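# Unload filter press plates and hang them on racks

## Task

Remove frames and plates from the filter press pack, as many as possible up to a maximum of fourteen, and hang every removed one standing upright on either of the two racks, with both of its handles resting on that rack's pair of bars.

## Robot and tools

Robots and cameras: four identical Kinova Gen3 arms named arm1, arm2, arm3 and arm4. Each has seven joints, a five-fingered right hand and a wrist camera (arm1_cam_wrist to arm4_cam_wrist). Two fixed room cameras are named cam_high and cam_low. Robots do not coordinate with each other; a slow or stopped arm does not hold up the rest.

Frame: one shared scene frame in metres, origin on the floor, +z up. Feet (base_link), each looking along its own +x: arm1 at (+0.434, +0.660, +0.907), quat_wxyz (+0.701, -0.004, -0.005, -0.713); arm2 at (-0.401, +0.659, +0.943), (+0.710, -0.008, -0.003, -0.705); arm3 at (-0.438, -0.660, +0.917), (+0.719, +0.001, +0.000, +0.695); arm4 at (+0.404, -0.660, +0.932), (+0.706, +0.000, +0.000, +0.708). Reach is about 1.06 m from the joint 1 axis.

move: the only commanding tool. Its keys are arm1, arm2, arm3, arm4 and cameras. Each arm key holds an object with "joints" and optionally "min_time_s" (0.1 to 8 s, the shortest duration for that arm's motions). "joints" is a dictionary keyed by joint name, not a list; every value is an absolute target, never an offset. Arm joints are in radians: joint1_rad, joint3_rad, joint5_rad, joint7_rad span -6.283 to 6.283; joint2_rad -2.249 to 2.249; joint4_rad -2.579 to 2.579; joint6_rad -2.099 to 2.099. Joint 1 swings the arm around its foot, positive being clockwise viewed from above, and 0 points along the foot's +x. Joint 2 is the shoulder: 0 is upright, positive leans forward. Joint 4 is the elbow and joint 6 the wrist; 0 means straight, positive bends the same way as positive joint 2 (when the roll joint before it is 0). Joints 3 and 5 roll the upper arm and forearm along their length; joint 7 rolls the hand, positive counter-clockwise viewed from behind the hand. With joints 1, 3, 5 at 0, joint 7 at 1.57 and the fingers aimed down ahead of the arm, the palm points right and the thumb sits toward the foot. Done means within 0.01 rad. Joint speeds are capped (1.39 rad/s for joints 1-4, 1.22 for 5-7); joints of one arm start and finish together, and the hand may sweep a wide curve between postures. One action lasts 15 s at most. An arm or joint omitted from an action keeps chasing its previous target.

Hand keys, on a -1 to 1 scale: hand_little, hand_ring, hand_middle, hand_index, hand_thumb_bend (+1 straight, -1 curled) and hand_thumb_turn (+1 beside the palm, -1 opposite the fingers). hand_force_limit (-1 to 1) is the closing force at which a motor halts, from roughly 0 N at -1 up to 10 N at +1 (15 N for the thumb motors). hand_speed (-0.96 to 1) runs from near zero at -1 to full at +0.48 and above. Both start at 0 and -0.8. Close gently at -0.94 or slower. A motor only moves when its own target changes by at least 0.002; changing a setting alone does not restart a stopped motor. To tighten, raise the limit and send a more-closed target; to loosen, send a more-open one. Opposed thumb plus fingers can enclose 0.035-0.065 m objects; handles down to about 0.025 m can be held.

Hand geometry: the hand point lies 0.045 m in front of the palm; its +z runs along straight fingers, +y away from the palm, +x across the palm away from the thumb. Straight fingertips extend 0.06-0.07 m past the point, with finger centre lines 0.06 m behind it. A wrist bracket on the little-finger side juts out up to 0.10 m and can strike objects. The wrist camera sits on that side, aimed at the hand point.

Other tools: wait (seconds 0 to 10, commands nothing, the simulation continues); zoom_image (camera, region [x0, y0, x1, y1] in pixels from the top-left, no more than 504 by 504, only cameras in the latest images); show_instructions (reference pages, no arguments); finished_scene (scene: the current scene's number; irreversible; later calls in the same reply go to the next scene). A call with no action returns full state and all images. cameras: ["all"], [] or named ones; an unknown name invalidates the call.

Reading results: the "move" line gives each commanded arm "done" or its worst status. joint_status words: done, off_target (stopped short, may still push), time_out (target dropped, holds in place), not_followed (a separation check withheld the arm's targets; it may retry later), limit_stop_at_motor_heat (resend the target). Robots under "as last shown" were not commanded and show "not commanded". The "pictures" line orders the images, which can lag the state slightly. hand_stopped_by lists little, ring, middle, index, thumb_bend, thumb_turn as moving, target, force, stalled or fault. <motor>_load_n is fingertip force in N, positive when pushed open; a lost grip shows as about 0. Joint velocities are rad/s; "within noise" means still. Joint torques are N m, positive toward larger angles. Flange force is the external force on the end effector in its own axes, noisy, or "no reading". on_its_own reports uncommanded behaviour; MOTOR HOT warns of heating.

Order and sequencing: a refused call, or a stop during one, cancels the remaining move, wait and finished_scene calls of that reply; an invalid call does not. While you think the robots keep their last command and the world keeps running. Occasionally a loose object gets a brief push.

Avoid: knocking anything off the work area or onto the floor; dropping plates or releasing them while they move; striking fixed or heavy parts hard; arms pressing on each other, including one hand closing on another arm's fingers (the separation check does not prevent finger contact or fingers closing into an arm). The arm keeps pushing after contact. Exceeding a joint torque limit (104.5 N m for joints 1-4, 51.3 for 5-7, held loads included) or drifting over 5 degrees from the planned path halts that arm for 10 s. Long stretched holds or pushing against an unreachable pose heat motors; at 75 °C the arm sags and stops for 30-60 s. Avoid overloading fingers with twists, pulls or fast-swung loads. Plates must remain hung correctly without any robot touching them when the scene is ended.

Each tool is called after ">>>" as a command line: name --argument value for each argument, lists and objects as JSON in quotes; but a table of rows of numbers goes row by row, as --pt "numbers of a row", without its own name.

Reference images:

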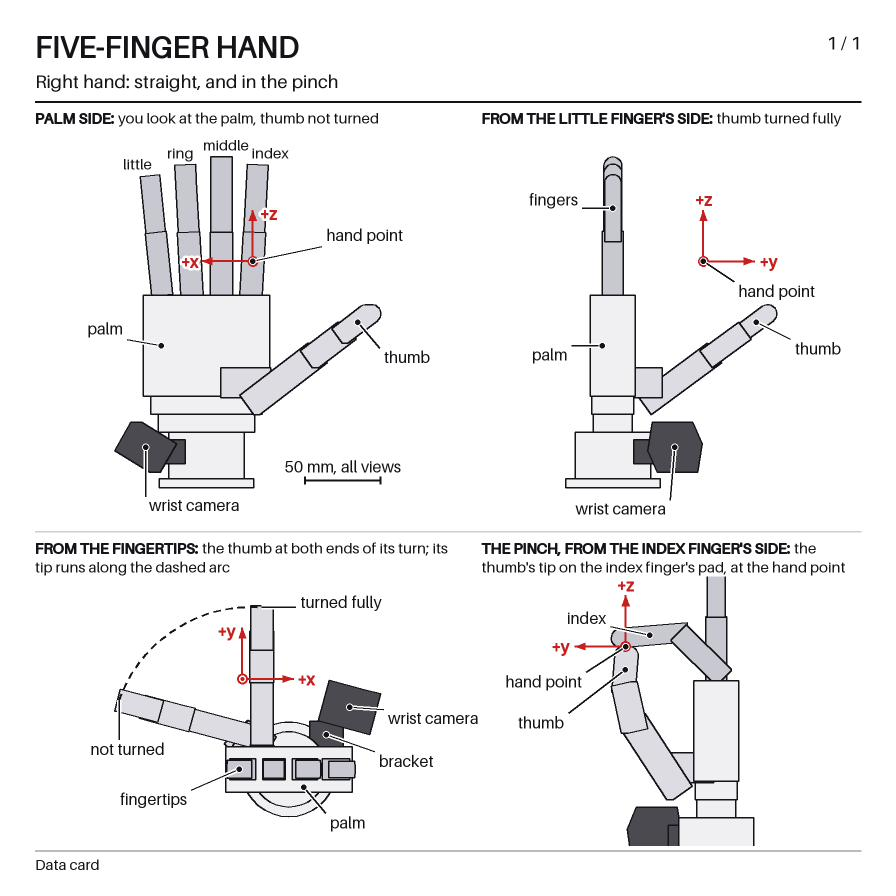

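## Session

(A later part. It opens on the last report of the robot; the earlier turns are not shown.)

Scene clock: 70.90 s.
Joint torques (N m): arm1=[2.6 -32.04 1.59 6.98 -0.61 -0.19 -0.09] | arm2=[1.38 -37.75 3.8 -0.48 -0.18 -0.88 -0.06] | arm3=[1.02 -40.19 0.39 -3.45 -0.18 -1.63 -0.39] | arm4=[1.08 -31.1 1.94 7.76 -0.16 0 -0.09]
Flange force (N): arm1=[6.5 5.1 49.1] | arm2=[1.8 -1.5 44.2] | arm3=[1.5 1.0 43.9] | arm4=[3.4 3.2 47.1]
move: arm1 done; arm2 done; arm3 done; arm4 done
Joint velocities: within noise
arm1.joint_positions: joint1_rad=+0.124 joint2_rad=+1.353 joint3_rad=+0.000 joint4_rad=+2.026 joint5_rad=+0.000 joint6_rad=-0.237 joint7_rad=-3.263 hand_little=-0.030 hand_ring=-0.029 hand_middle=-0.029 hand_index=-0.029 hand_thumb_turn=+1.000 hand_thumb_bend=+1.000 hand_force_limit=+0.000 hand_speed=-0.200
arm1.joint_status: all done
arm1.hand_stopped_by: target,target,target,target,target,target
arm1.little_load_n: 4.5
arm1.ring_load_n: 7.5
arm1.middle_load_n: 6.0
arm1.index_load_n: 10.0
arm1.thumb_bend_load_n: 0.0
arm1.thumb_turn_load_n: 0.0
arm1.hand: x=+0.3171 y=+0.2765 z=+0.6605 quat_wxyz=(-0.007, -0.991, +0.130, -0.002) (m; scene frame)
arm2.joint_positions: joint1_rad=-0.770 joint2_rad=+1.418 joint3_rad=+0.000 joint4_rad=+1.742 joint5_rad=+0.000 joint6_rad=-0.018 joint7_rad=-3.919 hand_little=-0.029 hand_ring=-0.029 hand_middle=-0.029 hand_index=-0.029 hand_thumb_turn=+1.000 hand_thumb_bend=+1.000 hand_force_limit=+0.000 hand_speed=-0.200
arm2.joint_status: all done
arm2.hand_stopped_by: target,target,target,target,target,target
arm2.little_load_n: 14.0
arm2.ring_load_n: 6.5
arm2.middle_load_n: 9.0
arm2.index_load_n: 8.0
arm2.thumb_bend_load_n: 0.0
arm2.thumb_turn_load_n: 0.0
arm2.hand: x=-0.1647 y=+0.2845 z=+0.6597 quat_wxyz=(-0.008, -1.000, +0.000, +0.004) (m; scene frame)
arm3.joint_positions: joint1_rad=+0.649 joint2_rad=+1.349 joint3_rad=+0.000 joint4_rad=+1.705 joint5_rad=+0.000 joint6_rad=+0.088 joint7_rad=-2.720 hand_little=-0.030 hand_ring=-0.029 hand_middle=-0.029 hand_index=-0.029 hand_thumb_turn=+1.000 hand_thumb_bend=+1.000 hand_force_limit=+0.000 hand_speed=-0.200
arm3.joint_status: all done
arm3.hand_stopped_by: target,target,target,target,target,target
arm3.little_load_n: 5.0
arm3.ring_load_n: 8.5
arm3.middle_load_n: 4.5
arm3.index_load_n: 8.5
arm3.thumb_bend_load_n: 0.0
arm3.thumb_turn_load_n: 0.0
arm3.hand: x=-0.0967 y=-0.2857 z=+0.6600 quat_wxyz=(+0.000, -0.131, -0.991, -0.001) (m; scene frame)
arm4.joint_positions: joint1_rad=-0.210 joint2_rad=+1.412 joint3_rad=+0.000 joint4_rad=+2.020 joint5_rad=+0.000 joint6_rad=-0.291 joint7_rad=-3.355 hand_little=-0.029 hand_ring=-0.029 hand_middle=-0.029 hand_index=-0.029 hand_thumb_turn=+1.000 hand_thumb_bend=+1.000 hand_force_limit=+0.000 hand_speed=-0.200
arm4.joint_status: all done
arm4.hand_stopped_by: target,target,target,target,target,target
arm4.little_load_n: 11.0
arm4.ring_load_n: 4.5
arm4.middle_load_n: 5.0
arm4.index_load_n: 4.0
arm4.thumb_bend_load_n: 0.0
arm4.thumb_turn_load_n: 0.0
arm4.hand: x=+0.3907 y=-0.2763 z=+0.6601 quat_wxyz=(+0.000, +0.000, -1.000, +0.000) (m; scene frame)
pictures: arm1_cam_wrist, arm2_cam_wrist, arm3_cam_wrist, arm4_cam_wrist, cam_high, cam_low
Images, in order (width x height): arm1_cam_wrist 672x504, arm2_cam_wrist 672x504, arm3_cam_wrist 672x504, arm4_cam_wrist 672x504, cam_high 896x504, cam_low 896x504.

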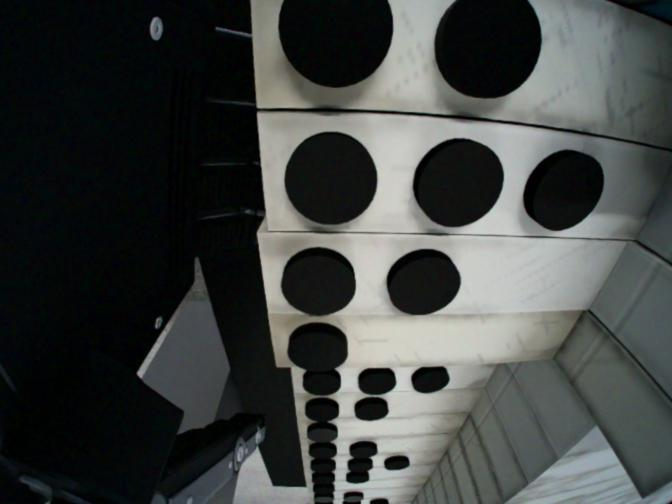

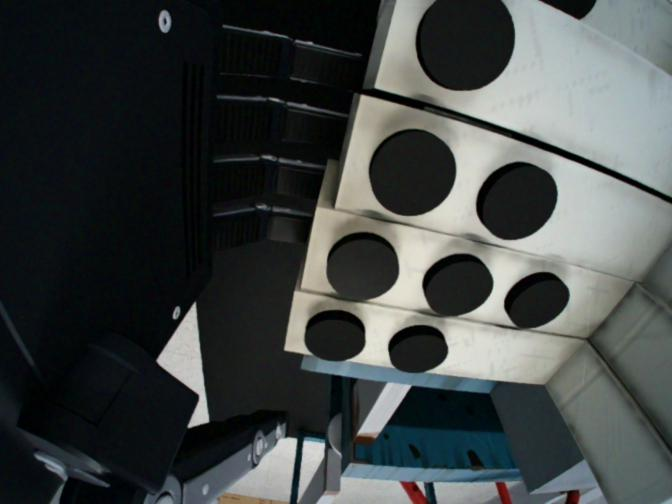

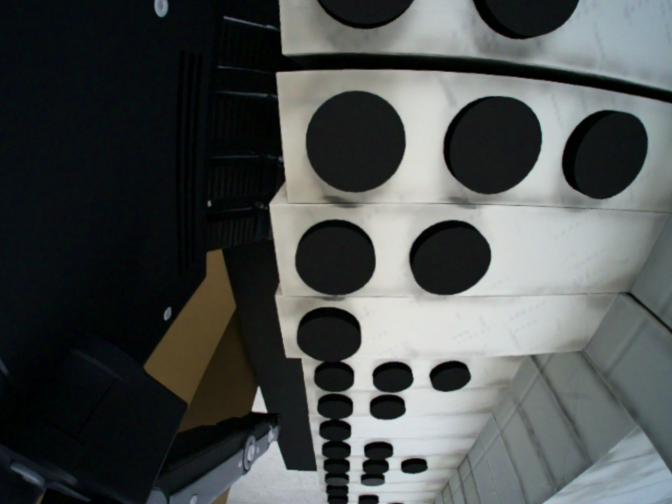

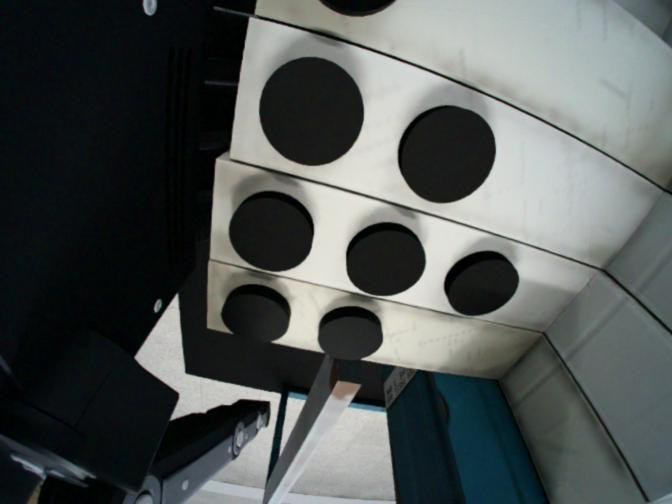

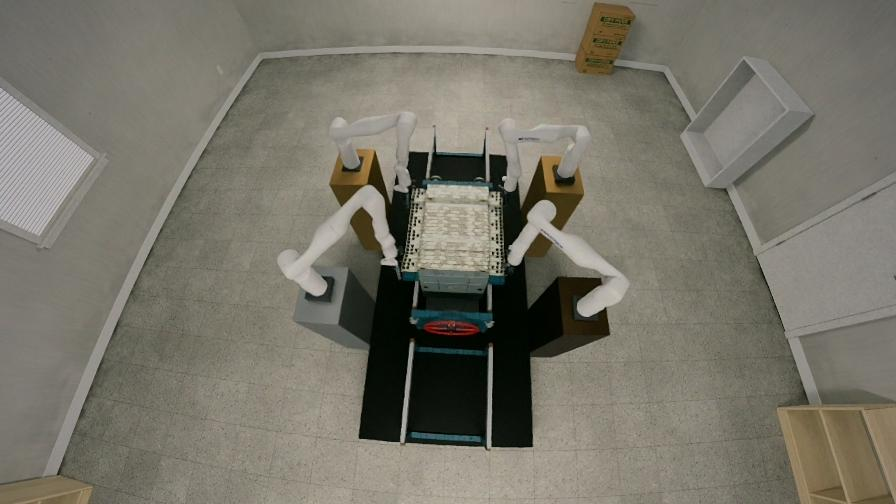

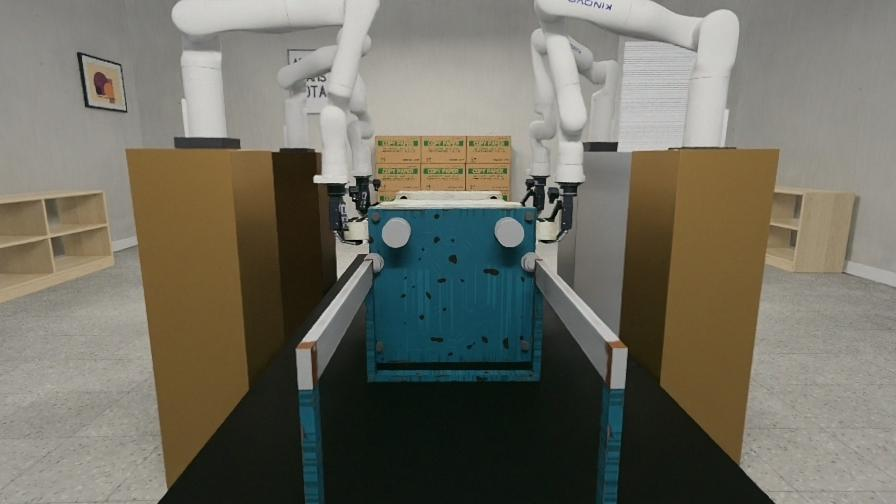

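>>> move --arm1 '{"joints":{"joint1_rad":0.1229,"joint2_rad":1.082,"joint4_rad":2.1715,"joint6_rad":-0.1118,"joint7_rad":-3.2637},"min_time_s":1.6}' --arm4 '{"joints":{"joint1_rad":-0.2104,"joint2_rad":1.1439,"joint4_rad":2.1821,"joint6_rad":-0.1843,"joint7_rad":-3.3548},"min_time_s":1.6}' --arm2 '{"joints":{"joint1_rad":-0.7661,"joint2_rad":1.1723,"joint4_rad":1.8961,"joint6_rad":0.0732,"joint7_rad":-3.9148},"min_time_s":1.6}' --arm3 '{"joints":{"joint1_rad":0.6493,"joint2_rad":1.1082,"joint4_rad":1.8369,"joint6_rad":0.1965,"joint7_rad":-2.7202},"min_time_s":1.6}'

>>> move --arm1 '{"joints":{"joint1_rad":0.1602,"joint2_rad":0.6642,"joint4_rad":2.2478,"joint6_rad":0.2296,"joint7_rad":-2.9645},"min_time_s":1.8}' --arm4 '{"joints":{"joint1_rad":-0.205,"joint2_rad":0.7256,"joint4_rad":2.2414,"joint6_rad":0.1746,"joint7_rad":-3.3494},"min_time_s":1.8}' --arm2 '{"joints":{"joint1_rad":-0.7507,"joint2_rad":0.826,"joint4_rad":1.9683,"joint6_rad":0.3474,"joint7_rad":-3.8994},"min_time_s":1.8}' --arm3 '{"joints":{"joint1_rad":0.6667,"joint2_rad":0.7998,"joint4_rad":1.8278,"joint6_rad":0.5141,"joint7_rad":-2.441},"min_time_s":1.8}' --cameras '["all"]'

>>> zoom_image --camera "cam_high" --region '[380, 150, 540, 310]'

Scene clock: 75.43 s.
Joint torques (N m): arm1=[2.11 -31.97 0.65 3.55 -0.41 -0.55 0] | arm2=[1.28 -38.44 3.44 -4.17 0.09 -1.68 -0.04] | arm3=[0.28 -39.5 -0.49 -6.15 -0.2 -1.76 -0.26] | arm4=[1.39 -31.25 2.41 5.03 -0.26 -0.29 -0.08]
Flange force (N): arm1=[5.7 4.6 48.5] | arm2=[-0.1 -3.6 44.1] | arm3=[0.6 -0.3 43.2] | arm4=[4.2 2.6 47.4]
move: arm1 done; arm2 done; arm3 done; arm4 done
Joint velocities: within noise
arm1.joint_positions: joint1_rad=+0.123 joint2_rad=+1.082 joint3_rad=+0.000 joint4_rad=+2.172 joint5_rad=+0.000 joint6_rad=-0.112 joint7_rad=-3.264 hand_little=-0.030 hand_ring=-0.029 hand_middle=-0.029 hand_index=-0.029 hand_thumb_turn=+1.000 hand_thumb_bend=+1.000 hand_force_limit=+0.000 hand_speed=-0.200
arm1.joint_status: all done
arm1.hand_stopped_by: target,target,target,target,target,target
arm1.little_load_n: 5.0
arm1.ring_load_n: 8.5
arm1.middle_load_n: 6.5
arm1.index_load_n: 10.0
arm1.thumb_bend_load_n: 0.0
arm1.thumb_turn_load_n: 0.0
arm1.hand: x=+0.3174 y=+0.2784 z=+0.7601 quat_wxyz=(-0.007, -0.991, +0.130, -0.002) (m; scene frame)
arm2.joint_positions: joint1_rad=-0.766 joint2_rad=+1.172 joint3_rad=+0.000 joint4_rad=+1.896 joint5_rad=+0.000 joint6_rad=+0.073 joint7_rad=-3.915 hand_little=-0.029 hand_ring=-0.029 hand_middle=-0.029 hand_index=-0.029 hand_thumb_turn=+1.000 hand_thumb_bend=+1.000 hand_force_limit=+0.000 hand_speed=-0.200
arm2.joint_status: all done
arm2.hand_stopped_by: target,target,target,target,target,target
arm2.little_load_n: 14.0
arm2.ring_load_n: 6.5
arm2.middle_load_n: 9.0
arm2.index_load_n: 8.0
arm2.thumb_bend_load_n: 0.0
arm2.thumb_turn_load_n: 0.0
arm2.hand: x=-0.1647 y=+0.2845 z=+0.7598 quat_wxyz=(-0.008, -1.000, +0.000, +0.004) (m; scene frame)
arm3.joint_positions: joint1_rad=+0.649 joint2_rad=+1.108 joint3_rad=+0.000 joint4_rad=+1.837 joint5_rad=+0.000 joint6_rad=+0.196 joint7_rad=-2.720 hand_little=-0.030 hand_ring=-0.029 hand_middle=-0.029 hand_index=-0.029 hand_thumb_turn=+1.000 hand_thumb_bend=+1.000 hand_force_limit=+0.000 hand_speed=-0.200
arm3.joint_status: all done
arm3.hand_stopped_by: target,target,target,target,target,target
arm3.little_load_n: 5.0
arm3.ring_load_n: 8.5
arm3.middle_load_n: 4.5
arm3.index_load_n: 8.5
arm3.thumb_bend_load_n: 0.0
arm3.thumb_turn_load_n: 0.0
arm3.hand: x=-0.0967 y=-0.2858 z=+0.7600 quat_wxyz=(+0.001, -0.131, -0.991, -0.001) (m; scene frame)
arm4.joint_positions: joint1_rad=-0.210 joint2_rad=+1.144 joint3_rad=+0.000 joint4_rad=+2.182 joint5_rad=+0.000 joint6_rad=-0.184 joint7_rad=-3.355 hand_little=-0.029 hand_ring=-0.029 hand_middle=-0.029 hand_index=-0.029 hand_thumb_turn=+1.000 hand_thumb_bend=+1.000 hand_force_limit=+0.000 hand_speed=-0.200
arm4.joint_status: all done
arm4.hand_stopped_by: target,target,target,target,target,target
arm4.little_load_n: 12.5
arm4.ring_load_n: 4.5
arm4.middle_load_n: 5.0
arm4.index_load_n: 4.0
arm4.thumb_bend_load_n: 0.0
arm4.thumb_turn_load_n: 0.0
arm4.hand: x=+0.3907 y=-0.2764 z=+0.7600 quat_wxyz=(+0.000, +0.000, -1.000, +0.000) (m; scene frame)
pictures: none

Scene clock: 77.57 s.
Joint torques (N m): arm1=[2.32 -29.2 0.32 -2.86 -0.35 -0.03 0.04] | arm2=[3.04 -38.54 5.03 -10.31 0.7 -1.58 -0.38] | arm3=[1.24 -43.01 0.66 -17.27 -0.01 -3.68 -0.17] | arm4=[1.36 -29.99 2.1 -2.13 -0.18 -0.06 -0.15]
Flange force (N): arm1=[5.5 9.3 47.3] | arm2=[2.6 -5.8 48.4] | arm3=[7.6 -4.2 47.6] | arm4=[4.2 5.4 47.0]
move: arm1 done; arm2 done; arm3 done; arm4 done
Joint velocities: within noise
arm1.joint_positions: joint1_rad=+0.160 joint2_rad=+0.664 joint3_rad=+0.000 joint4_rad=+2.248 joint5_rad=+0.000 joint6_rad=+0.230 joint7_rad=-2.964 hand_little=-0.029 hand_ring=-0.029 hand_middle=-0.029 hand_index=-0.029 hand_thumb_turn=+1.000 hand_thumb_bend=+1.000 hand_force_limit=+0.000 hand_speed=-0.200
arm1.joint_status: all done
arm1.hand_stopped_by: target,target,target,target,target,target
arm1.little_load_n: 6.5
arm1.ring_load_n: 9.5
arm1.middle_load_n: 5.5
arm1.index_load_n: 8.0
arm1.thumb_bend_load_n: 0.0
arm1.thumb_turn_load_n: 0.0
arm1.hand: x=+0.3204 y=+0.2785 z=+0.9002 quat_wxyz=(-0.007, -1.000, +0.000, -0.001) (m; scene frame)
arm2.joint_positions: joint1_rad=-0.751 joint2_rad=+0.826 joint3_rad=+0.000 joint4_rad=+1.968 joint5_rad=+0.000 joint6_rad=+0.347 joint7_rad=-3.899 hand_little=-0.029 hand_ring=-0.029 hand_middle=-0.029 hand_index=-0.029 hand_thumb_turn=+1.000 hand_thumb_bend=+1.000 hand_force_limit=+0.000 hand_speed=-0.200
arm2.joint_status: all done
arm2.hand_stopped_by: target,target,target,target,target,target
arm2.little_load_n: 13.5
arm2.ring_load_n: 4.5
arm2.middle_load_n: 8.0
arm2.index_load_n: 7.5
arm2.thumb_bend_load_n: -0.5
arm2.thumb_turn_load_n: 0.0
arm2.hand: x=-0.1646 y=+0.2785 z=+0.8997 quat_wxyz=(-0.008, -1.000, +0.000, +0.004) (m; scene frame)
arm3.joint_positions: joint1_rad=+0.667 joint2_rad=+0.800 joint3_rad=+0.000 joint4_rad=+1.828 joint5_rad=+0.000 joint6_rad=+0.514 joint7_rad=-2.441 hand_little=-0.030 hand_ring=-0.029 hand_middle=-0.029 hand_index=-0.029 hand_thumb_turn=+1.000 hand_thumb_bend=+1.000 hand_force_limit=+0.000 hand_speed=-0.200
arm3.joint_status: all done
arm3.hand_stopped_by: target,target,target,target,target,target
arm3.little_load_n: 4.5
arm3.ring_load_n: 7.0
arm3.middle_load_n: 2.5
arm3.index_load_n: 7.5
arm3.thumb_bend_load_n: 0.0
arm3.thumb_turn_load_n: 0.5
arm3.hand: x=-0.0936 y=-0.2671 z=+0.9000 quat_wxyz=(+0.000, +0.000, -1.000, -0.001) (m; scene frame)
arm4.joint_positions: joint1_rad=-0.205 joint2_rad=+0.726 joint3_rad=+0.000 joint4_rad=+2.241 joint5_rad=+0.000 joint6_rad=+0.175 joint7_rad=-3.349 hand_little=-0.029 hand_ring=-0.029 hand_middle=-0.029 hand_index=-0.029 hand_thumb_turn=+1.000 hand_thumb_bend=+1.000 hand_force_limit=+0.000 hand_speed=-0.200
arm4.joint_status: all done
arm4.hand_stopped_by: target,target,target,target,target,target
arm4.little_load_n: 11.5
arm4.ring_load_n: 5.0
arm4.middle_load_n: 5.5
arm4.index_load_n: 4.5
arm4.thumb_bend_load_n: 0.0
arm4.thumb_turn_load_n: 0.0
arm4.hand: x=+0.3907 y=-0.2679 z=+0.9000 quat_wxyz=(+0.000, +0.000, -1.000, +0.000) (m; scene frame)
pictures: arm1_cam_wrist, arm2_cam_wrist, arm3_cam_wrist, arm4_cam_wrist, cam_high, cam_low
Images, in order (width x height): arm1_cam_wrist 672x504, arm2_cam_wrist 672x504, arm3_cam_wrist 672x504, arm4_cam_wrist 672x504, cam_high 896x504, cam_low 896x504.

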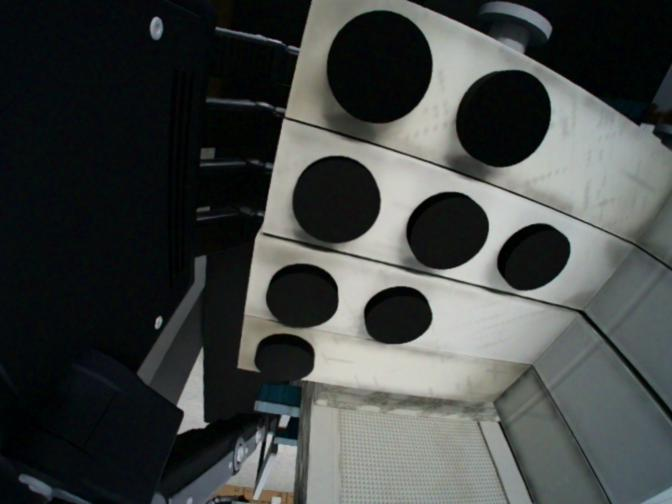

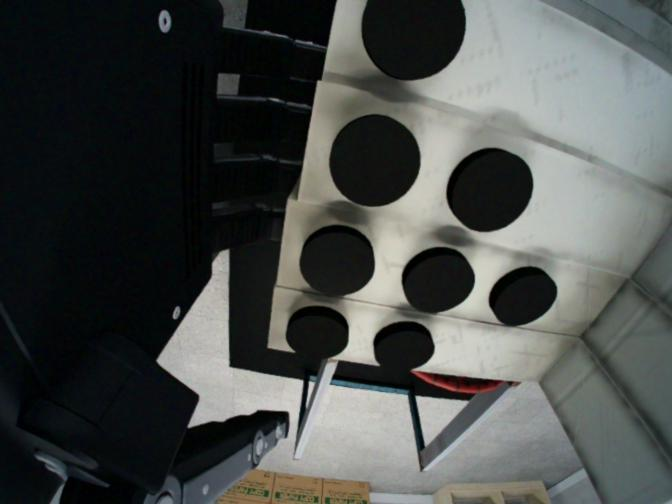

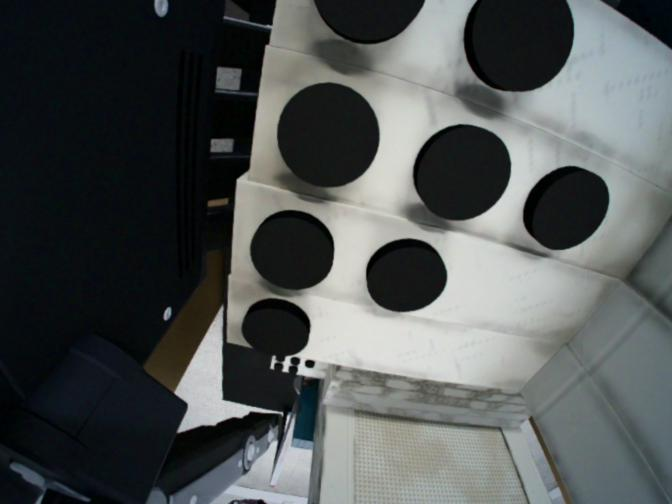

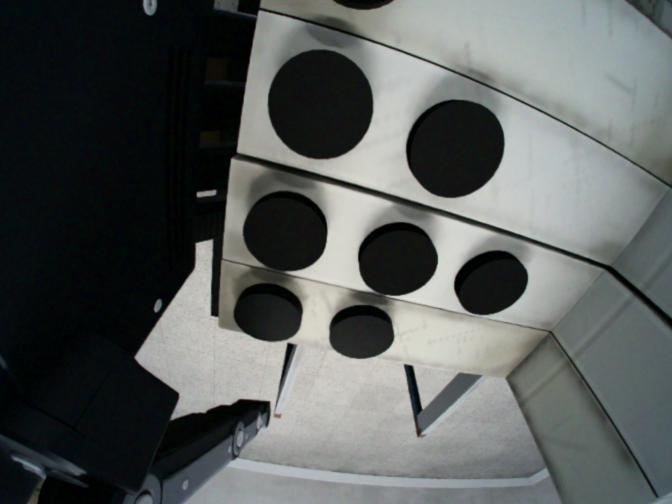

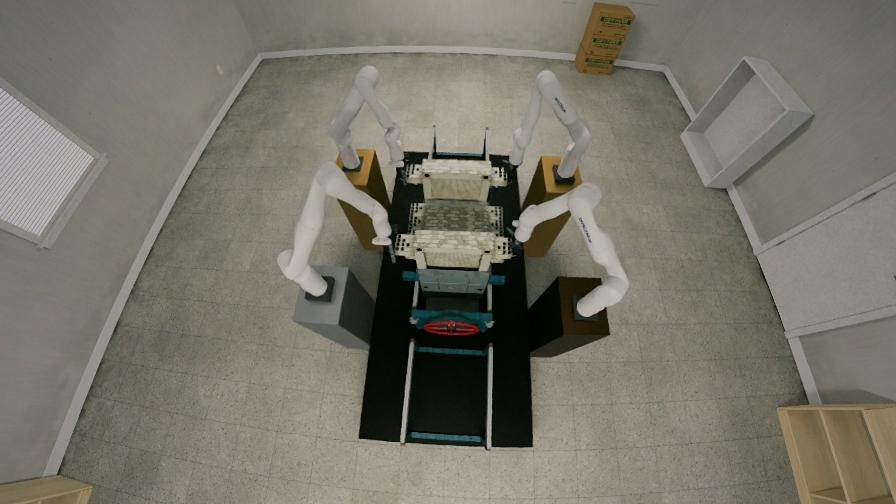

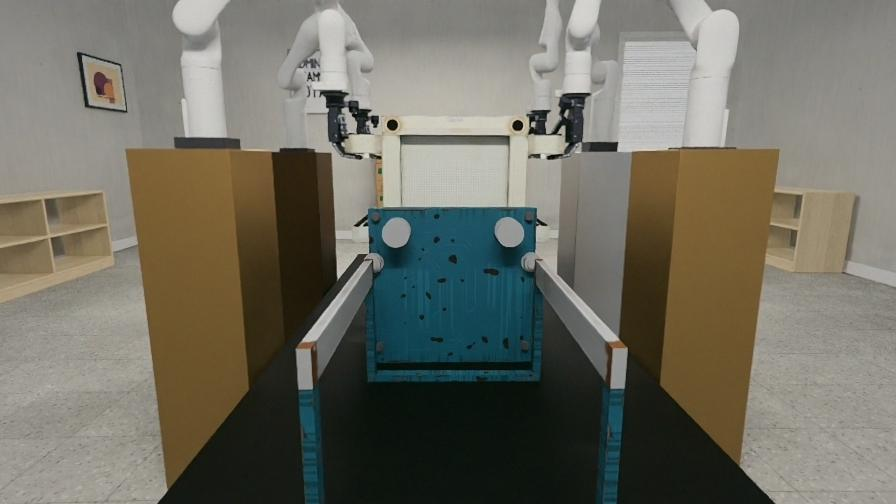

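Scaled by 3.150 from the camera's 896x504 image, which has a finer 1280x720 frame.

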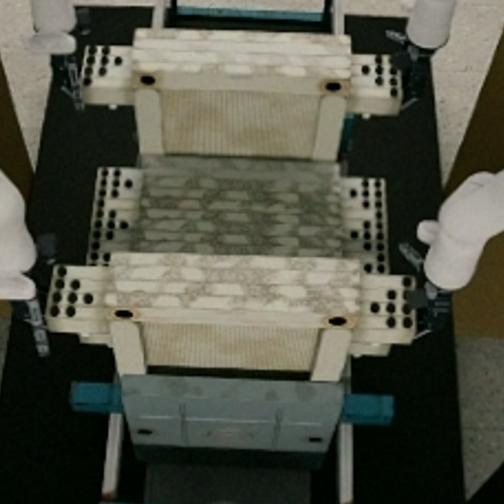

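>>> move --arm1 '{"joints":{"joint1_rad":0.1587,"joint2_rad":0.3029,"joint4_rad":2.1193,"joint6_rad":0.7194,"joint7_rad":-2.966},"min_time_s":1.8}' --arm4 '{"joints":{"joint1_rad":-0.205,"joint2_rad":0.3483,"joint4_rad":2.1435,"joint6_rad":0.6498,"joint7_rad":-3.3494},"min_time_s":1.8}' --arm2 '{"joints":{"joint1_rad":-0.7454,"joint2_rad":0.5201,"joint4_rad":1.8973,"joint6_rad":0.7241,"joint7_rad":-3.8941},"min_time_s":1.8}' --arm3 '{"joints":{"joint1_rad":0.6667,"joint2_rad":0.5375,"joint4_rad":1.7309,"joint6_rad":0.8732,"joint7_rad":-2.441},"min_time_s":1.8}'

>>> move --arm1 '{"joints":{"joint1_rad":0.1581,"joint2_rad":0.1941,"joint4_rad":2.0165,"joint6_rad":0.931,"joint7_rad":-2.9666},"min_time_s":1.2}' --arm4 '{"joints":{"joint1_rad":-0.205,"joint2_rad":0.2282,"joint4_rad":2.0515,"joint6_rad":0.8619,"joint7_rad":-3.3494},"min_time_s":1.2}' --arm2 '{"joints":{"joint1_rad":-0.7432,"joint2_rad":0.4188,"joint4_rad":1.8202,"joint6_rad":0.9026,"joint7_rad":-3.8919},"min_time_s":1.2}' --arm3 '{"joints":{"joint1_rad":0.6667,"joint2_rad":0.4549,"joint4_rad":1.6443,"joint6_rad":1.0424,"joint7_rad":-2.441},"min_time_s":1.2}' --cameras '["cam_high","cam_low"]'

Scene clock: 81.00 s.
Joint torques (N m): arm1=[2.16 -27.12 -0.08 -13.02 -0.41 -0.33 0.05] | arm2=[-0.22 -34.13 0.29 -15.03 0.38 -0.36 0.07] | arm3=[1.71 -36.65 0.79 -16.72 -0.15 -0.11 -0.25] | arm4=[1.4 -28.29 1.84 -11.88 -0.12 -0.35 -0.15]
Flange force (N): arm1=[3.9 8.9 44.3] | arm2=[-0.2 1.2 45.2] | arm3=[1.3 3.2 44.3] | arm4=[4.9 7.4 45.5]
move: arm1 done; arm2 done; arm3 done; arm4 done
Joint velocities: within noise
arm1.joint_positions: joint1_rad=+0.159 joint2_rad=+0.303 joint3_rad=+0.000 joint4_rad=+2.119 joint5_rad=+0.000 joint6_rad=+0.719 joint7_rad=-2.966 hand_little=-0.029 hand_ring=-0.029 hand_middle=-0.029 hand_index=-0.029 hand_thumb_turn=+1.000 hand_thumb_bend=+1.000 hand_force_limit=+0.000 hand_speed=-0.200
arm1.joint_status: all done
arm1.hand_stopped_by: target,target,target,target,target,target
arm1.little_load_n: 6.5
arm1.ring_load_n: 8.5
arm1.middle_load_n: 4.0
arm1.index_load_n: 7.0
arm1.thumb_bend_load_n: 0.0
arm1.thumb_turn_load_n: 0.0
arm1.hand: x=+0.3204 y=+0.2786 z=+1.0402 quat_wxyz=(-0.007, -1.000, +0.000, -0.001) (m; scene frame)
arm2.joint_positions: joint1_rad=-0.745 joint2_rad=+0.520 joint3_rad=+0.000 joint4_rad=+1.897 joint5_rad=+0.000 joint6_rad=+0.724 joint7_rad=-3.894 hand_little=-0.029 hand_ring=-0.029 hand_middle=-0.029 hand_index=-0.029 hand_thumb_turn=+1.000 hand_thumb_bend=+1.000 hand_force_limit=+0.000 hand_speed=-0.200
arm2.joint_status: all done
arm2.hand_stopped_by: target,target,target,target,target,target
arm2.little_load_n: 10.0
arm2.ring_load_n: 4.5
arm2.middle_load_n: 6.0
arm2.index_load_n: 5.5
arm2.thumb_bend_load_n: 0.0
arm2.thumb_turn_load_n: 0.0
arm2.hand: x=-0.1644 y=+0.2785 z=+1.0398 quat_wxyz=(-0.008, -1.000, +0.000, +0.004) (m; scene frame)
arm3.joint_positions: joint1_rad=+0.667 joint2_rad=+0.538 joint3_rad=+0.000 joint4_rad=+1.731 joint5_rad=+0.000 joint6_rad=+0.873 joint7_rad=-2.441 hand_little=-0.030 hand_ring=-0.029 hand_middle=-0.029 hand_index=-0.029 hand_thumb_turn=+1.000 hand_thumb_bend=+1.000 hand_force_limit=+0.000 hand_speed=-0.200
arm3.joint_status: all done
arm3.hand_stopped_by: target,target,target,target,target,target
arm3.little_load_n: 5.5
arm3.ring_load_n: 8.0
arm3.middle_load_n: 3.0
arm3.index_load_n: 4.5
arm3.thumb_bend_load_n: 0.0
arm3.thumb_turn_load_n: -0.5
arm3.hand: x=-0.0934 y=-0.2674 z=+1.0400 quat_wxyz=(+0.000, +0.000, -1.000, -0.001) (m; scene frame)
arm4.joint_positions: joint1_rad=-0.205 joint2_rad=+0.348 joint3_rad=+0.000 joint4_rad=+2.143 joint5_rad=+0.000 joint6_rad=+0.650 joint7_rad=-3.349 hand_little=-0.029 hand_ring=-0.029 hand_middle=-0.029 hand_index=-0.029 hand_thumb_turn=+1.000 hand_thumb_bend=+1.000 hand_force_limit=+0.000 hand_speed=-0.200
arm4.joint_status: all done
arm4.hand_stopped_by: target,target,target,target,target,target
arm4.little_load_n: 16.0
arm4.ring_load_n: 6.0
arm4.middle_load_n: 6.0
arm4.index_load_n: 5.0
arm4.thumb_bend_load_n: 0.0
arm4.thumb_turn_load_n: 0.0
arm4.hand: x=+0.3907 y=-0.2679 z=+1.0400 quat_wxyz=(+0.000, +0.000, -1.000, +0.000) (m; scene frame)
pictures: none

Scene clock: 82.53 s.
Joint torques (N m): arm1=[2.31 -26.4 -0.05 -16.7 -0.19 -0.58 0.09] | arm2=[-0.21 -33.62 -0.01 -17.87 0.5 -0.36 0.12] | arm3=[1.82 -36.28 0.79 -19.16 -0.16 -0.16 -0.28] | arm4=[0.9 -27.64 1.15 -15.94 -0.54 -0.78 -0.1]
Flange force (N): arm1=[3.6 7.7 43.2] | arm2=[-0.1 1.2 45.5] | arm3=[1.6 2.9 44.6] | arm4=[3.6 7.0 44.1]
move: arm1 done; arm2 done; arm3 done; arm4 done
Joint velocities: within noise
arm1.joint_positions: joint1_rad=+0.158 joint2_rad=+0.194 joint3_rad=+0.000 joint4_rad=+2.016 joint5_rad=+0.000 joint6_rad=+0.931 joint7_rad=-2.967 hand_little=-0.029 hand_ring=-0.029 hand_middle=-0.030 hand_index=-0.029 hand_thumb_turn=+1.000 hand_thumb_bend=+1.000 hand_force_limit=+0.000 hand_speed=-0.200
arm1.joint_status: all done
arm1.hand_stopped_by: target,target,target,target,target,target
arm1.little_load_n: 6.5
arm1.ring_load_n: 8.5
arm1.middle_load_n: 2.0
arm1.index_load_n: 9.0
arm1.thumb_bend_load_n: 0.0
arm1.thumb_turn_load_n: 0.0
arm1.hand: x=+0.3204 y=+0.2787 z=+1.1002 quat_wxyz=(-0.007, -1.000, +0.000, -0.001) (m; scene frame)
arm2.joint_positions: joint1_rad=-0.743 joint2_rad=+0.419 joint3_rad=+0.000 joint4_rad=+1.820 joint5_rad=+0.000 joint6_rad=+0.903 joint7_rad=-3.892 hand_little=-0.029 hand_ring=-0.029 hand_middle=-0.029 hand_index=-0.029 hand_thumb_turn=+1.000 hand_thumb_bend=+1.000 hand_force_limit=+0.000 hand_speed=-0.200
arm2.joint_status: all done
arm2.hand_stopped_by: target,target,target,target,target,target
arm2.little_load_n: 9.5
arm2.ring_load_n: 4.5
arm2.middle_load_n: 6.0
arm2.index_load_n: 5.0
arm2.thumb_bend_load_n: 0.0
arm2.thumb_turn_load_n: 0.0
arm2.hand: x=-0.1644 y=+0.2784 z=+1.0998 quat_wxyz=(-0.008, -1.000, +0.000, +0.004) (m; scene frame)
arm3.joint_positions: joint1_rad=+0.667 joint2_rad=+0.455 joint3_rad=+0.000 joint4_rad=+1.644 joint5_rad=+0.000 joint6_rad=+1.042 joint7_rad=-2.441 hand_little=-0.029 hand_ring=-0.029 hand_middle=-0.029 hand_index=-0.029 hand_thumb_turn=+1.000 hand_thumb_bend=+1.000 hand_force_limit=+0.000 hand_speed=-0.200
arm3.joint_status: all done
arm3.hand_stopped_by: target,target,target,target,target,target
arm3.little_load_n: 5.5
arm3.ring_load_n: 7.5
arm3.middle_load_n: 3.0
arm3.index_load_n: 5.0
arm3.thumb_bend_load_n: 0.0
arm3.thumb_turn_load_n: 0.0
arm3.hand: x=-0.0934 y=-0.2674 z=+1.1000 quat_wxyz=(+0.000, +0.000, -1.000, -0.001) (m; scene frame)
arm4.joint_positions: joint1_rad=-0.205 joint2_rad=+0.228 joint3_rad=+0.000 joint4_rad=+2.051 joint5_rad=+0.000 joint6_rad=+0.862 joint7_rad=-3.349 hand_little=-0.029 hand_ring=-0.029 hand_middle=-0.029 hand_index=-0.029 hand_thumb_turn=+1.000 hand_thumb_bend=+1.000 hand_force_limit=+0.000 hand_speed=-0.200
arm4.joint_status: all done
arm4.hand_stopped_by: target,target,target,target,target,target
arm4.little_load_n: 20.5
arm4.ring_load_n: 7.0
arm4.middle_load_n: 3.5
arm4.index_load_n: 5.0
arm4.thumb_bend_load_n: -0.5
arm4.thumb_turn_load_n: 0.0
arm4.hand: x=+0.3907 y=-0.2679 z=+1.1001 quat_wxyz=(+0.000, +0.000, -1.000, +0.000) (m; scene frame)
pictures: cam_high, cam_low
Images, in order (width x height): cam_high 896x504, cam_low 896x504.

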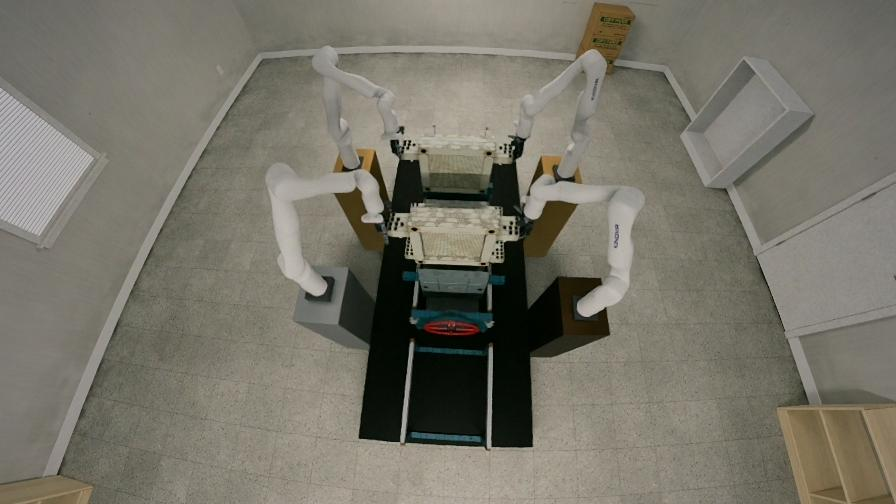

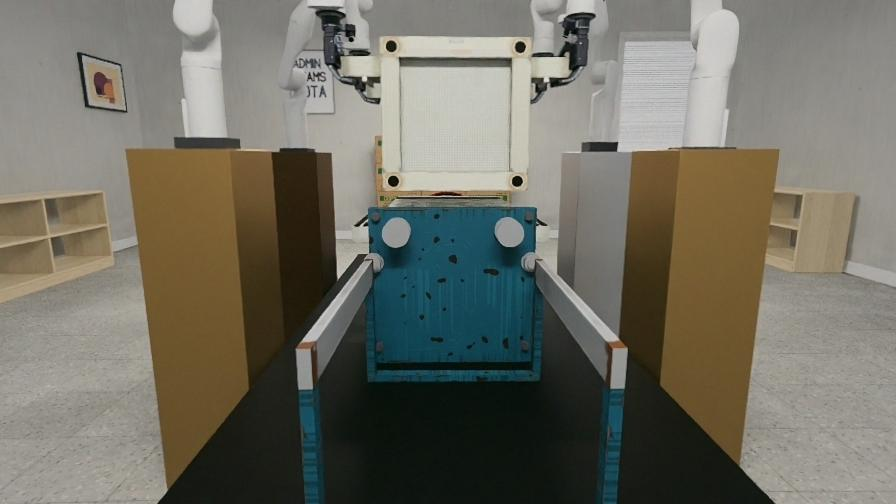

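>>> move --arm1 '{"joints":{"joint1_rad":-0.0643,"joint2_rad":0.1726,"joint4_rad":2.0449,"joint6_rad":0.9241,"joint7_rad":-3.189},"min_time_s":1.5}' --arm4 '{"joints":{"joint1_rad":0.0137,"joint2_rad":0.2245,"joint4_rad":2.0567,"joint6_rad":0.8604,"joint7_rad":-3.1308},"min_time_s":1.5}' --arm2 '{"joints":{"joint1_rad":-0.5902,"joint2_rad":0.334,"joint4_rad":1.9617,"joint6_rad":0.8459,"joint7_rad":-3.7389},"min_time_s":1.5}' --arm3 '{"joints":{"joint1_rad":0.5216,"joint2_rad":0.3547,"joint4_rad":1.8067,"joint6_rad":0.9801,"joint7_rad":-2.5861},"min_time_s":1.5}'

>>> move --arm1 '{"joints":{"joint1_rad":-0.2858,"joint2_rad":0.1857,"joint4_rad":2.0282,"joint6_rad":0.9276,"joint7_rad":-3.4105},"min_time_s":1.5}' --arm4 '{"joints":{"joint1_rad":0.2279,"joint2_rad":0.2528,"joint4_rad":2.0167,"joint6_rad":0.8721,"joint7_rad":-2.9165},"min_time_s":1.5}' --arm2 '{"joints":{"joint1_rad":-0.4001,"joint2_rad":0.2716,"joint4_rad":2.0601,"joint6_rad":0.8099,"joint7_rad":-3.5488},"min_time_s":1.5}' --arm3 '{"joints":{"joint1_rad":0.3434,"joint2_rad":0.2746,"joint4_rad":1.9272,"joint6_rad":0.9397,"joint7_rad":-2.7643},"min_time_s":1.5}'

>>> move --arm1 '{"joints":{"joint1_rad":-0.4864,"joint2_rad":0.2311,"joint4_rad":1.9676,"joint6_rad":0.9429,"joint7_rad":-3.6111},"min_time_s":1.5}' --arm4 '{"joints":{"joint1_rad":0.4207,"joint2_rad":0.3087,"joint4_rad":1.934,"joint6_rad":0.8989,"joint7_rad":-2.7237},"min_time_s":1.5}' --arm2 '{"joints":{"joint1_rad":-0.1769,"joint2_rad":0.2391,"joint4_rad":2.1104,"joint6_rad":0.7921,"joint7_rad":-3.3256},"min_time_s":1.5}' --arm3 '{"joints":{"joint1_rad":0.1332,"joint2_rad":0.2209,"joint4_rad":2.003,"joint6_rad":0.9176,"joint7_rad":-2.9746},"min_time_s":1.5}' --cameras '["cam_high","cam_low"]'

Scene clock: 86.37 s.
Joint torques (N m): arm1=[1.92 -25.45 -0.39 -16.5 -0.25 -0.57 0.12] | arm2=[-0.52 -29.89 -0.53 -16.66 0.09 -0.3 0.09] | arm3=[2.02 -32.23 1.22 -17.95 0.34 -0.05 -0.28] | arm4=[1.34 -27.47 1.55 -15.72 -0.46 -0.64 -0.17]
Flange force (N): arm1=[4.0 6.9 42.9] | arm2=[-0.4 3.0 45.4] | arm3=[1.6 4.4 44.5] | arm4=[3.1 8.1 44.2]
move: arm1 done; arm2 done; arm3 done; arm4 done
Joint velocities: within noise
arm1.joint_positions: joint1_rad=-0.064 joint2_rad=+0.173 joint3_rad=+0.000 joint4_rad=+2.045 joint5_rad=+0.000 joint6_rad=+0.924 joint7_rad=-3.189 hand_little=-0.029 hand_ring=-0.029 hand_middle=-0.030 hand_index=-0.029 hand_thumb_turn=+1.000 hand_thumb_bend=+1.000 hand_force_limit=+0.000 hand_speed=-0.200
arm1.joint_status: all done
arm1.hand_stopped_by: target,target,target,target,target,target
arm1.little_load_n: 6.5
arm1.ring_load_n: 9.0
arm1.middle_load_n: 3.0
arm1.index_load_n: 8.5
arm1.thumb_bend_load_n: -0.5
arm1.thumb_turn_load_n: 0.0
arm1.hand: x=+0.3934 y=+0.2787 z=+1.1002 quat_wxyz=(-0.007, -1.000, +0.000, -0.001) (m; scene frame)
arm2.joint_positions: joint1_rad=-0.590 joint2_rad=+0.334 joint3_rad=+0.000 joint4_rad=+1.962 joint5_rad=+0.000 joint6_rad=+0.846 joint7_rad=-3.739 hand_little=-0.029 hand_ring=-0.029 hand_middle=-0.029 hand_index=-0.029 hand_thumb_turn=+1.000 hand_thumb_bend=+1.000 hand_force_limit=+0.000 hand_speed=-0.200
arm2.joint_status: all done
arm2.hand_stopped_by: target,target,target,target,target,target
arm2.little_load_n: 9.5
arm2.ring_load_n: 4.5
arm2.middle_load_n: 6.0
arm2.index_load_n: 4.5
arm2.thumb_bend_load_n: 0.0
arm2.thumb_turn_load_n: 0.0
arm2.hand: x=-0.2417 y=+0.2785 z=+1.0998 quat_wxyz=(-0.008, -1.000, +0.000, +0.004) (m; scene frame)
arm3.joint_positions: joint1_rad=+0.522 joint2_rad=+0.355 joint3_rad=+0.000 joint4_rad=+1.807 joint5_rad=+0.000 joint6_rad=+0.980 joint7_rad=-2.586 hand_little=-0.029 hand_ring=-0.029 hand_middle=-0.029 hand_index=-0.029 hand_thumb_turn=+1.000 hand_thumb_bend=+1.000 hand_force_limit=+0.000 hand_speed=-0.200
arm3.joint_status: all done
arm3.hand_stopped_by: target,target,target,target,target,target
arm3.little_load_n: 5.5
arm3.ring_load_n: 7.5
arm3.middle_load_n: 3.0
arm3.index_load_n: 5.0
arm3.thumb_bend_load_n: 0.0
arm3.thumb_turn_load_n: 0.0
arm3.hand: x=-0.1707 y=-0.2673 z=+1.1001 quat_wxyz=(+0.000, +0.000, -1.000, -0.001) (m; scene frame)
arm4.joint_positions: joint1_rad=+0.014 joint2_rad=+0.224 joint3_rad=+0.000 joint4_rad=+2.057 joint5_rad=+0.000 joint6_rad=+0.860 joint7_rad=-3.131 hand_little=-0.029 hand_ring=-0.029 hand_middle=-0.029 hand_index=-0.029 hand_thumb_turn=+1.000 hand_thumb_bend=+1.000 hand_force_limit=+0.000 hand_speed=-0.200
arm4.joint_status: all done
arm4.hand_stopped_by: target,target,target,target,target,target
arm4.little_load_n: 18.5
arm4.ring_load_n: 6.5
arm4.middle_load_n: 4.5
arm4.index_load_n: 5.0
arm4.thumb_bend_load_n: 0.0
arm4.thumb_turn_load_n: 0.0
arm4.hand: x=+0.4637 y=-0.2680 z=+1.1001 quat_wxyz=(+0.000, +0.000, -1.000, +0.000) (m; scene frame)
pictures: none

Scene clock: 88.17 s.
Joint torques (N m): arm1=[1.77 -25.98 -0.37 -16.76 0.01 -0.64 0.1] | arm2=[-0.23 -27.07 -0.4 -16.13 -0.2 -0.24 0.13] | arm3=[1.55 -29.04 1.06 -17.3 0.37 0.09 -0.28] | arm4=[1.5 -28.6 1.71 -16.04 -0.5 -0.72 -0.2]
Flange force (N): arm1=[4.9 5.5 43.1] | arm2=[-0.1 2.5 45.7] | arm3=[1.3 4.3 45.1] | arm4=[1.7 8.1 44.0]
move: arm1 done; arm2 done; arm3 done; arm4 done
Joint velocities: within noise
arm1.joint_positions: joint1_rad=-0.286 joint2_rad=+0.186 joint3_rad=+0.000 joint4_rad=+2.028 joint5_rad=+0.000 joint6_rad=+0.928 joint7_rad=-3.410 hand_little=-0.029 hand_ring=-0.029 hand_middle=-0.030 hand_index=-0.029 hand_thumb_turn=+1.000 hand_thumb_bend=+1.000 hand_force_limit=+0.000 hand_speed=-0.200
arm1.joint_status: all done
arm1.hand_stopped_by: target,target,target,target,target,target
arm1.little_load_n: 6.5
arm1.ring_load_n: 8.5
arm1.middle_load_n: 3.0
arm1.index_load_n: 8.0
arm1.thumb_bend_load_n: 0.0
arm1.thumb_turn_load_n: 0.0
arm1.hand: x=+0.4664 y=+0.2786 z=+1.1003 quat_wxyz=(-0.007, -1.000, +0.000, -0.001) (m; scene frame)
arm2.joint_positions: joint1_rad=-0.400 joint2_rad=+0.272 joint3_rad=+0.000 joint4_rad=+2.060 joint5_rad=+0.000 joint6_rad=+0.810 joint7_rad=-3.549 hand_little=-0.029 hand_ring=-0.029 hand_middle=-0.029 hand_index=-0.029 hand_thumb_turn=+1.000 hand_thumb_bend=+1.000 hand_force_limit=+0.000 hand_speed=-0.200
arm2.joint_status: all done
arm2.hand_stopped_by: target,target,target,target,target,target
arm2.little_load_n: 10.0
arm2.ring_load_n: 4.5
arm2.middle_load_n: 6.0
arm2.index_load_n: 5.0
arm2.thumb_bend_load_n: 0.0
arm2.thumb_turn_load_n: 0.0
arm2.hand: x=-0.3190 y=+0.2785 z=+1.1000 quat_wxyz=(-0.008, -1.000, +0.000, +0.004) (m; scene frame)
arm3.joint_positions: joint1_rad=+0.343 joint2_rad=+0.275 joint3_rad=+0.000 joint4_rad=+1.927 joint5_rad=+0.000 joint6_rad=+0.940 joint7_rad=-2.764 hand_little=-0.029 hand_ring=-0.029 hand_middle=-0.029 hand_index=-0.029 hand_thumb_turn=+1.000 hand_thumb_bend=+1.000 hand_force_limit=+0.000 hand_speed=-0.200
arm3.joint_status: all done
arm3.hand_stopped_by: target,target,target,target,target,target
arm3.little_load_n: 5.5
arm3.ring_load_n: 8.0
arm3.middle_load_n: 3.0
arm3.index_load_n: 4.5
arm3.thumb_bend_load_n: 0.0
arm3.thumb_turn_load_n: 0.0
arm3.hand: x=-0.2479 y=-0.2673 z=+1.1002 quat_wxyz=(+0.000, +0.000, -1.000, -0.001) (m; scene frame)
arm4.joint_positions: joint1_rad=+0.228 joint2_rad=+0.253 joint3_rad=+0.000 joint4_rad=+2.017 joint5_rad=+0.000 joint6_rad=+0.872 joint7_rad=-2.916 hand_little=-0.029 hand_ring=-0.029 hand_middle=-0.029 hand_index=-0.029 hand_thumb_turn=+1.000 hand_thumb_bend=+1.000 hand_force_limit=+0.000 hand_speed=-0.200
arm4.joint_status: all done
arm4.hand_stopped_by: target,target,target,target,target,target
arm4.little_load_n: 18.5
arm4.ring_load_n: 7.0
arm4.middle_load_n: 4.5
arm4.index_load_n: 5.5
arm4.thumb_bend_load_n: 0.0
arm4.thumb_turn_load_n: 0.0
arm4.hand: x=+0.5367 y=-0.2681 z=+1.1001 quat_wxyz=(+0.000, +0.000, -1.000, +0.000) (m; scene frame)
pictures: none

Scene clock: 89.97 s.
Joint torques (N m): arm1=[1.69 -27.67 -0.42 -16.78 0.1 -0.43 0.09] | arm2=[0.08 -25.69 -0.46 -15.94 -0.21 -0.29 0.03] | arm3=[1.27 -27.02 0.53 -17.02 0.26 0.01 -0.28] | arm4=[1.57 -30.85 1.84 -16.26 -0.71 -0.53 -0.18]
Flange force (N): arm1=[5.6 4.6 43.2] | arm2=[-0.2 2.4 45.9] | arm3=[1.2 4.2 45.3] | arm4=[0.0 8.4 44.1]
move: arm1 done; arm2 done; arm3 done; arm4 done
Joint velocities: within noise
arm1.joint_positions: joint1_rad=-0.486 joint2_rad=+0.231 joint3_rad=+0.000 joint4_rad=+1.968 joint5_rad=+0.000 joint6_rad=+0.943 joint7_rad=-3.611 hand_little=-0.029 hand_ring=-0.029 hand_middle=-0.030 hand_index=-0.029 hand_thumb_turn=+1.000 hand_thumb_bend=+1.000 hand_force_limit=+0.000 hand_speed=-0.200
arm1.joint_status: all done
arm1.hand_stopped_by: target,target,target,target,target,target
arm1.little_load_n: 6.0
arm1.ring_load_n: 8.5
arm1.middle_load_n: 3.0
arm1.index_load_n: 8.5
arm1.thumb_bend_load_n: 0.0
arm1.thumb_turn_load_n: 0.0
arm1.hand: x=+0.5394 y=+0.2787 z=+1.1002 quat_wxyz=(-0.007, -1.000, +0.000, -0.001) (m; scene frame)
arm2.joint_positions: joint1_rad=-0.177 joint2_rad=+0.239 joint3_rad=+0.000 joint4_rad=+2.110 joint5_rad=+0.000 joint6_rad=+0.792 joint7_rad=-3.326 hand_little=-0.029 hand_ring=-0.029 hand_middle=-0.029 hand_index=-0.029 hand_thumb_turn=+1.000 hand_thumb_bend=+1.000 hand_force_limit=+0.000 hand_speed=-0.200
arm2.joint_status: all done
arm2.hand_stopped_by: target,target,target,target,target,target
arm2.little_load_n: 9.5
arm2.ring_load_n: 4.5
arm2.middle_load_n: 5.5
arm2.index_load_n: 4.5
arm2.thumb_bend_load_n: 0.0
arm2.thumb_turn_load_n: 0.0
arm2.hand: x=-0.3963 y=+0.2786 z=+1.1000 quat_wxyz=(-0.008, -1.000, +0.000, +0.004) (m; scene frame)
arm3.joint_positions: joint1_rad=+0.133 joint2_rad=+0.221 joint3_rad=+0.000 joint4_rad=+2.003 joint5_rad=+0.000 joint6_rad=+0.918 joint7_rad=-2.975 hand_little=-0.029 hand_ring=-0.029 hand_middle=-0.029 hand_index=-0.029 hand_thumb_turn=+1.000 hand_thumb_bend=+1.000 hand_force_limit=+0.000 hand_speed=-0.200
arm3.joint_status: all done
arm3.hand_stopped_by: target,target,target,target,target,target
arm3.little_load_n: 5.5
arm3.ring_load_n: 8.5
arm3.middle_load_n: 3.0
arm3.index_load_n: 5.0
arm3.thumb_bend_load_n: 0.0
arm3.thumb_turn_load_n: 0.5
arm3.hand: x=-0.3253 y=-0.2672 z=+1.1002 quat_wxyz=(+0.000, +0.000, -1.000, -0.001) (m; scene frame)
arm4.joint_positions: joint1_rad=+0.421 joint2_rad=+0.309 joint3_rad=+0.000 joint4_rad=+1.934 joint5_rad=+0.000 joint6_rad=+0.899 joint7_rad=-2.724 hand_little=-0.029 hand_ring=-0.029 hand_middle=-0.029 hand_index=-0.029 hand_thumb_turn=+1.000 hand_thumb_bend=+1.000 hand_force_limit=+0.000 hand_speed=-0.200
arm4.joint_status: all done
arm4.hand_stopped_by: target,target,target,target,target,target
arm4.little_load_n: 19.0
arm4.ring_load_n: 7.0
arm4.middle_load_n: 4.5
arm4.index_load_n: 5.0
arm4.thumb_bend_load_n: 0.0
arm4.thumb_turn_load_n: 0.0
arm4.hand: x=+0.6096 y=-0.2682 z=+1.1001 quat_wxyz=(+0.000, +0.000, -1.000, +0.000) (m; scene frame)
pictures: cam_high, cam_low
Images, in order (width x height): cam_high 896x504, cam_low 896x504.

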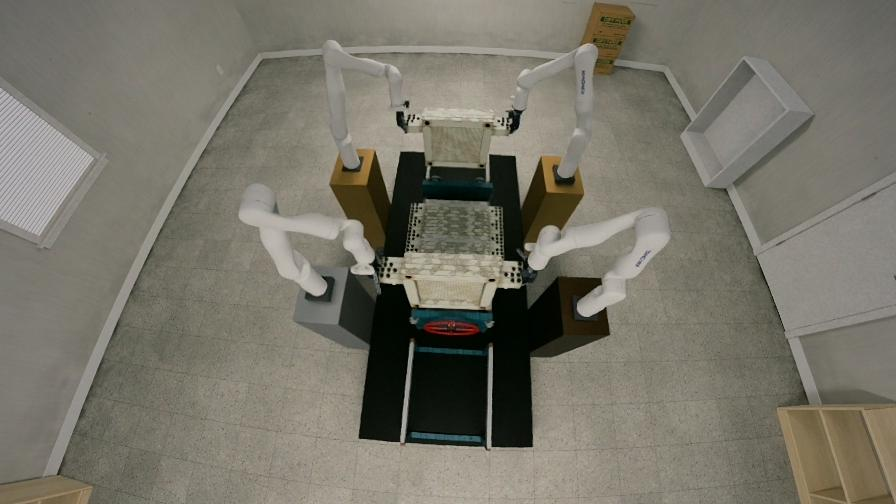

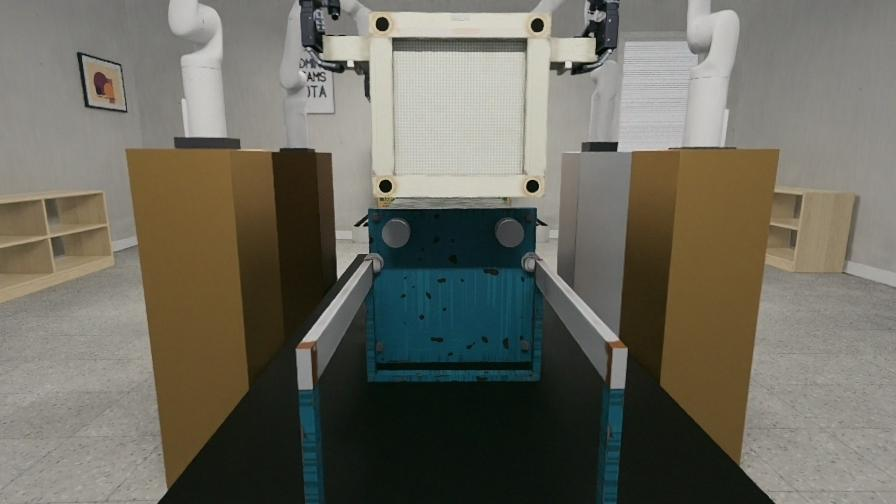

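>>> zoom_image --camera "cam_low" --region '[290, 240, 390, 360]'

>>> zoom_image --camera "cam_low" --region '[530, 240, 630, 360]'

>>> zoom_image --camera "cam_high" --region '[370, 310, 530, 460]'

Scaled by 4.200 from the camera's 896x504 image, which has a finer 1280x720 frame.

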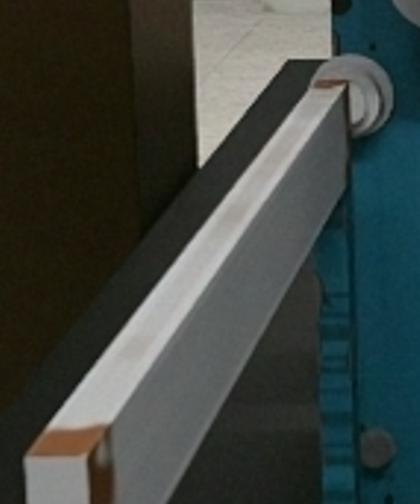

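Scaled by 4.200 from the camera's 896x504 image, which has a finer 1280x720 frame.

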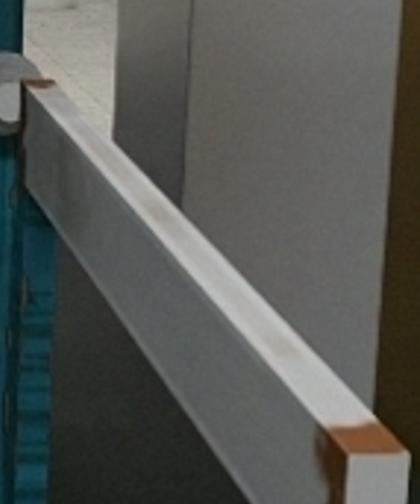

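Scaled by 3.150 from the camera's 896x504 image, which has a finer 1280x720 frame.

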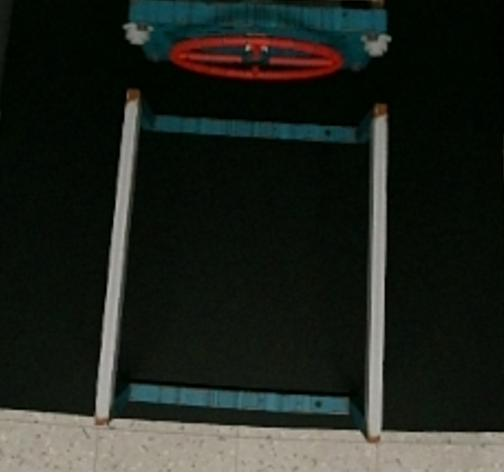

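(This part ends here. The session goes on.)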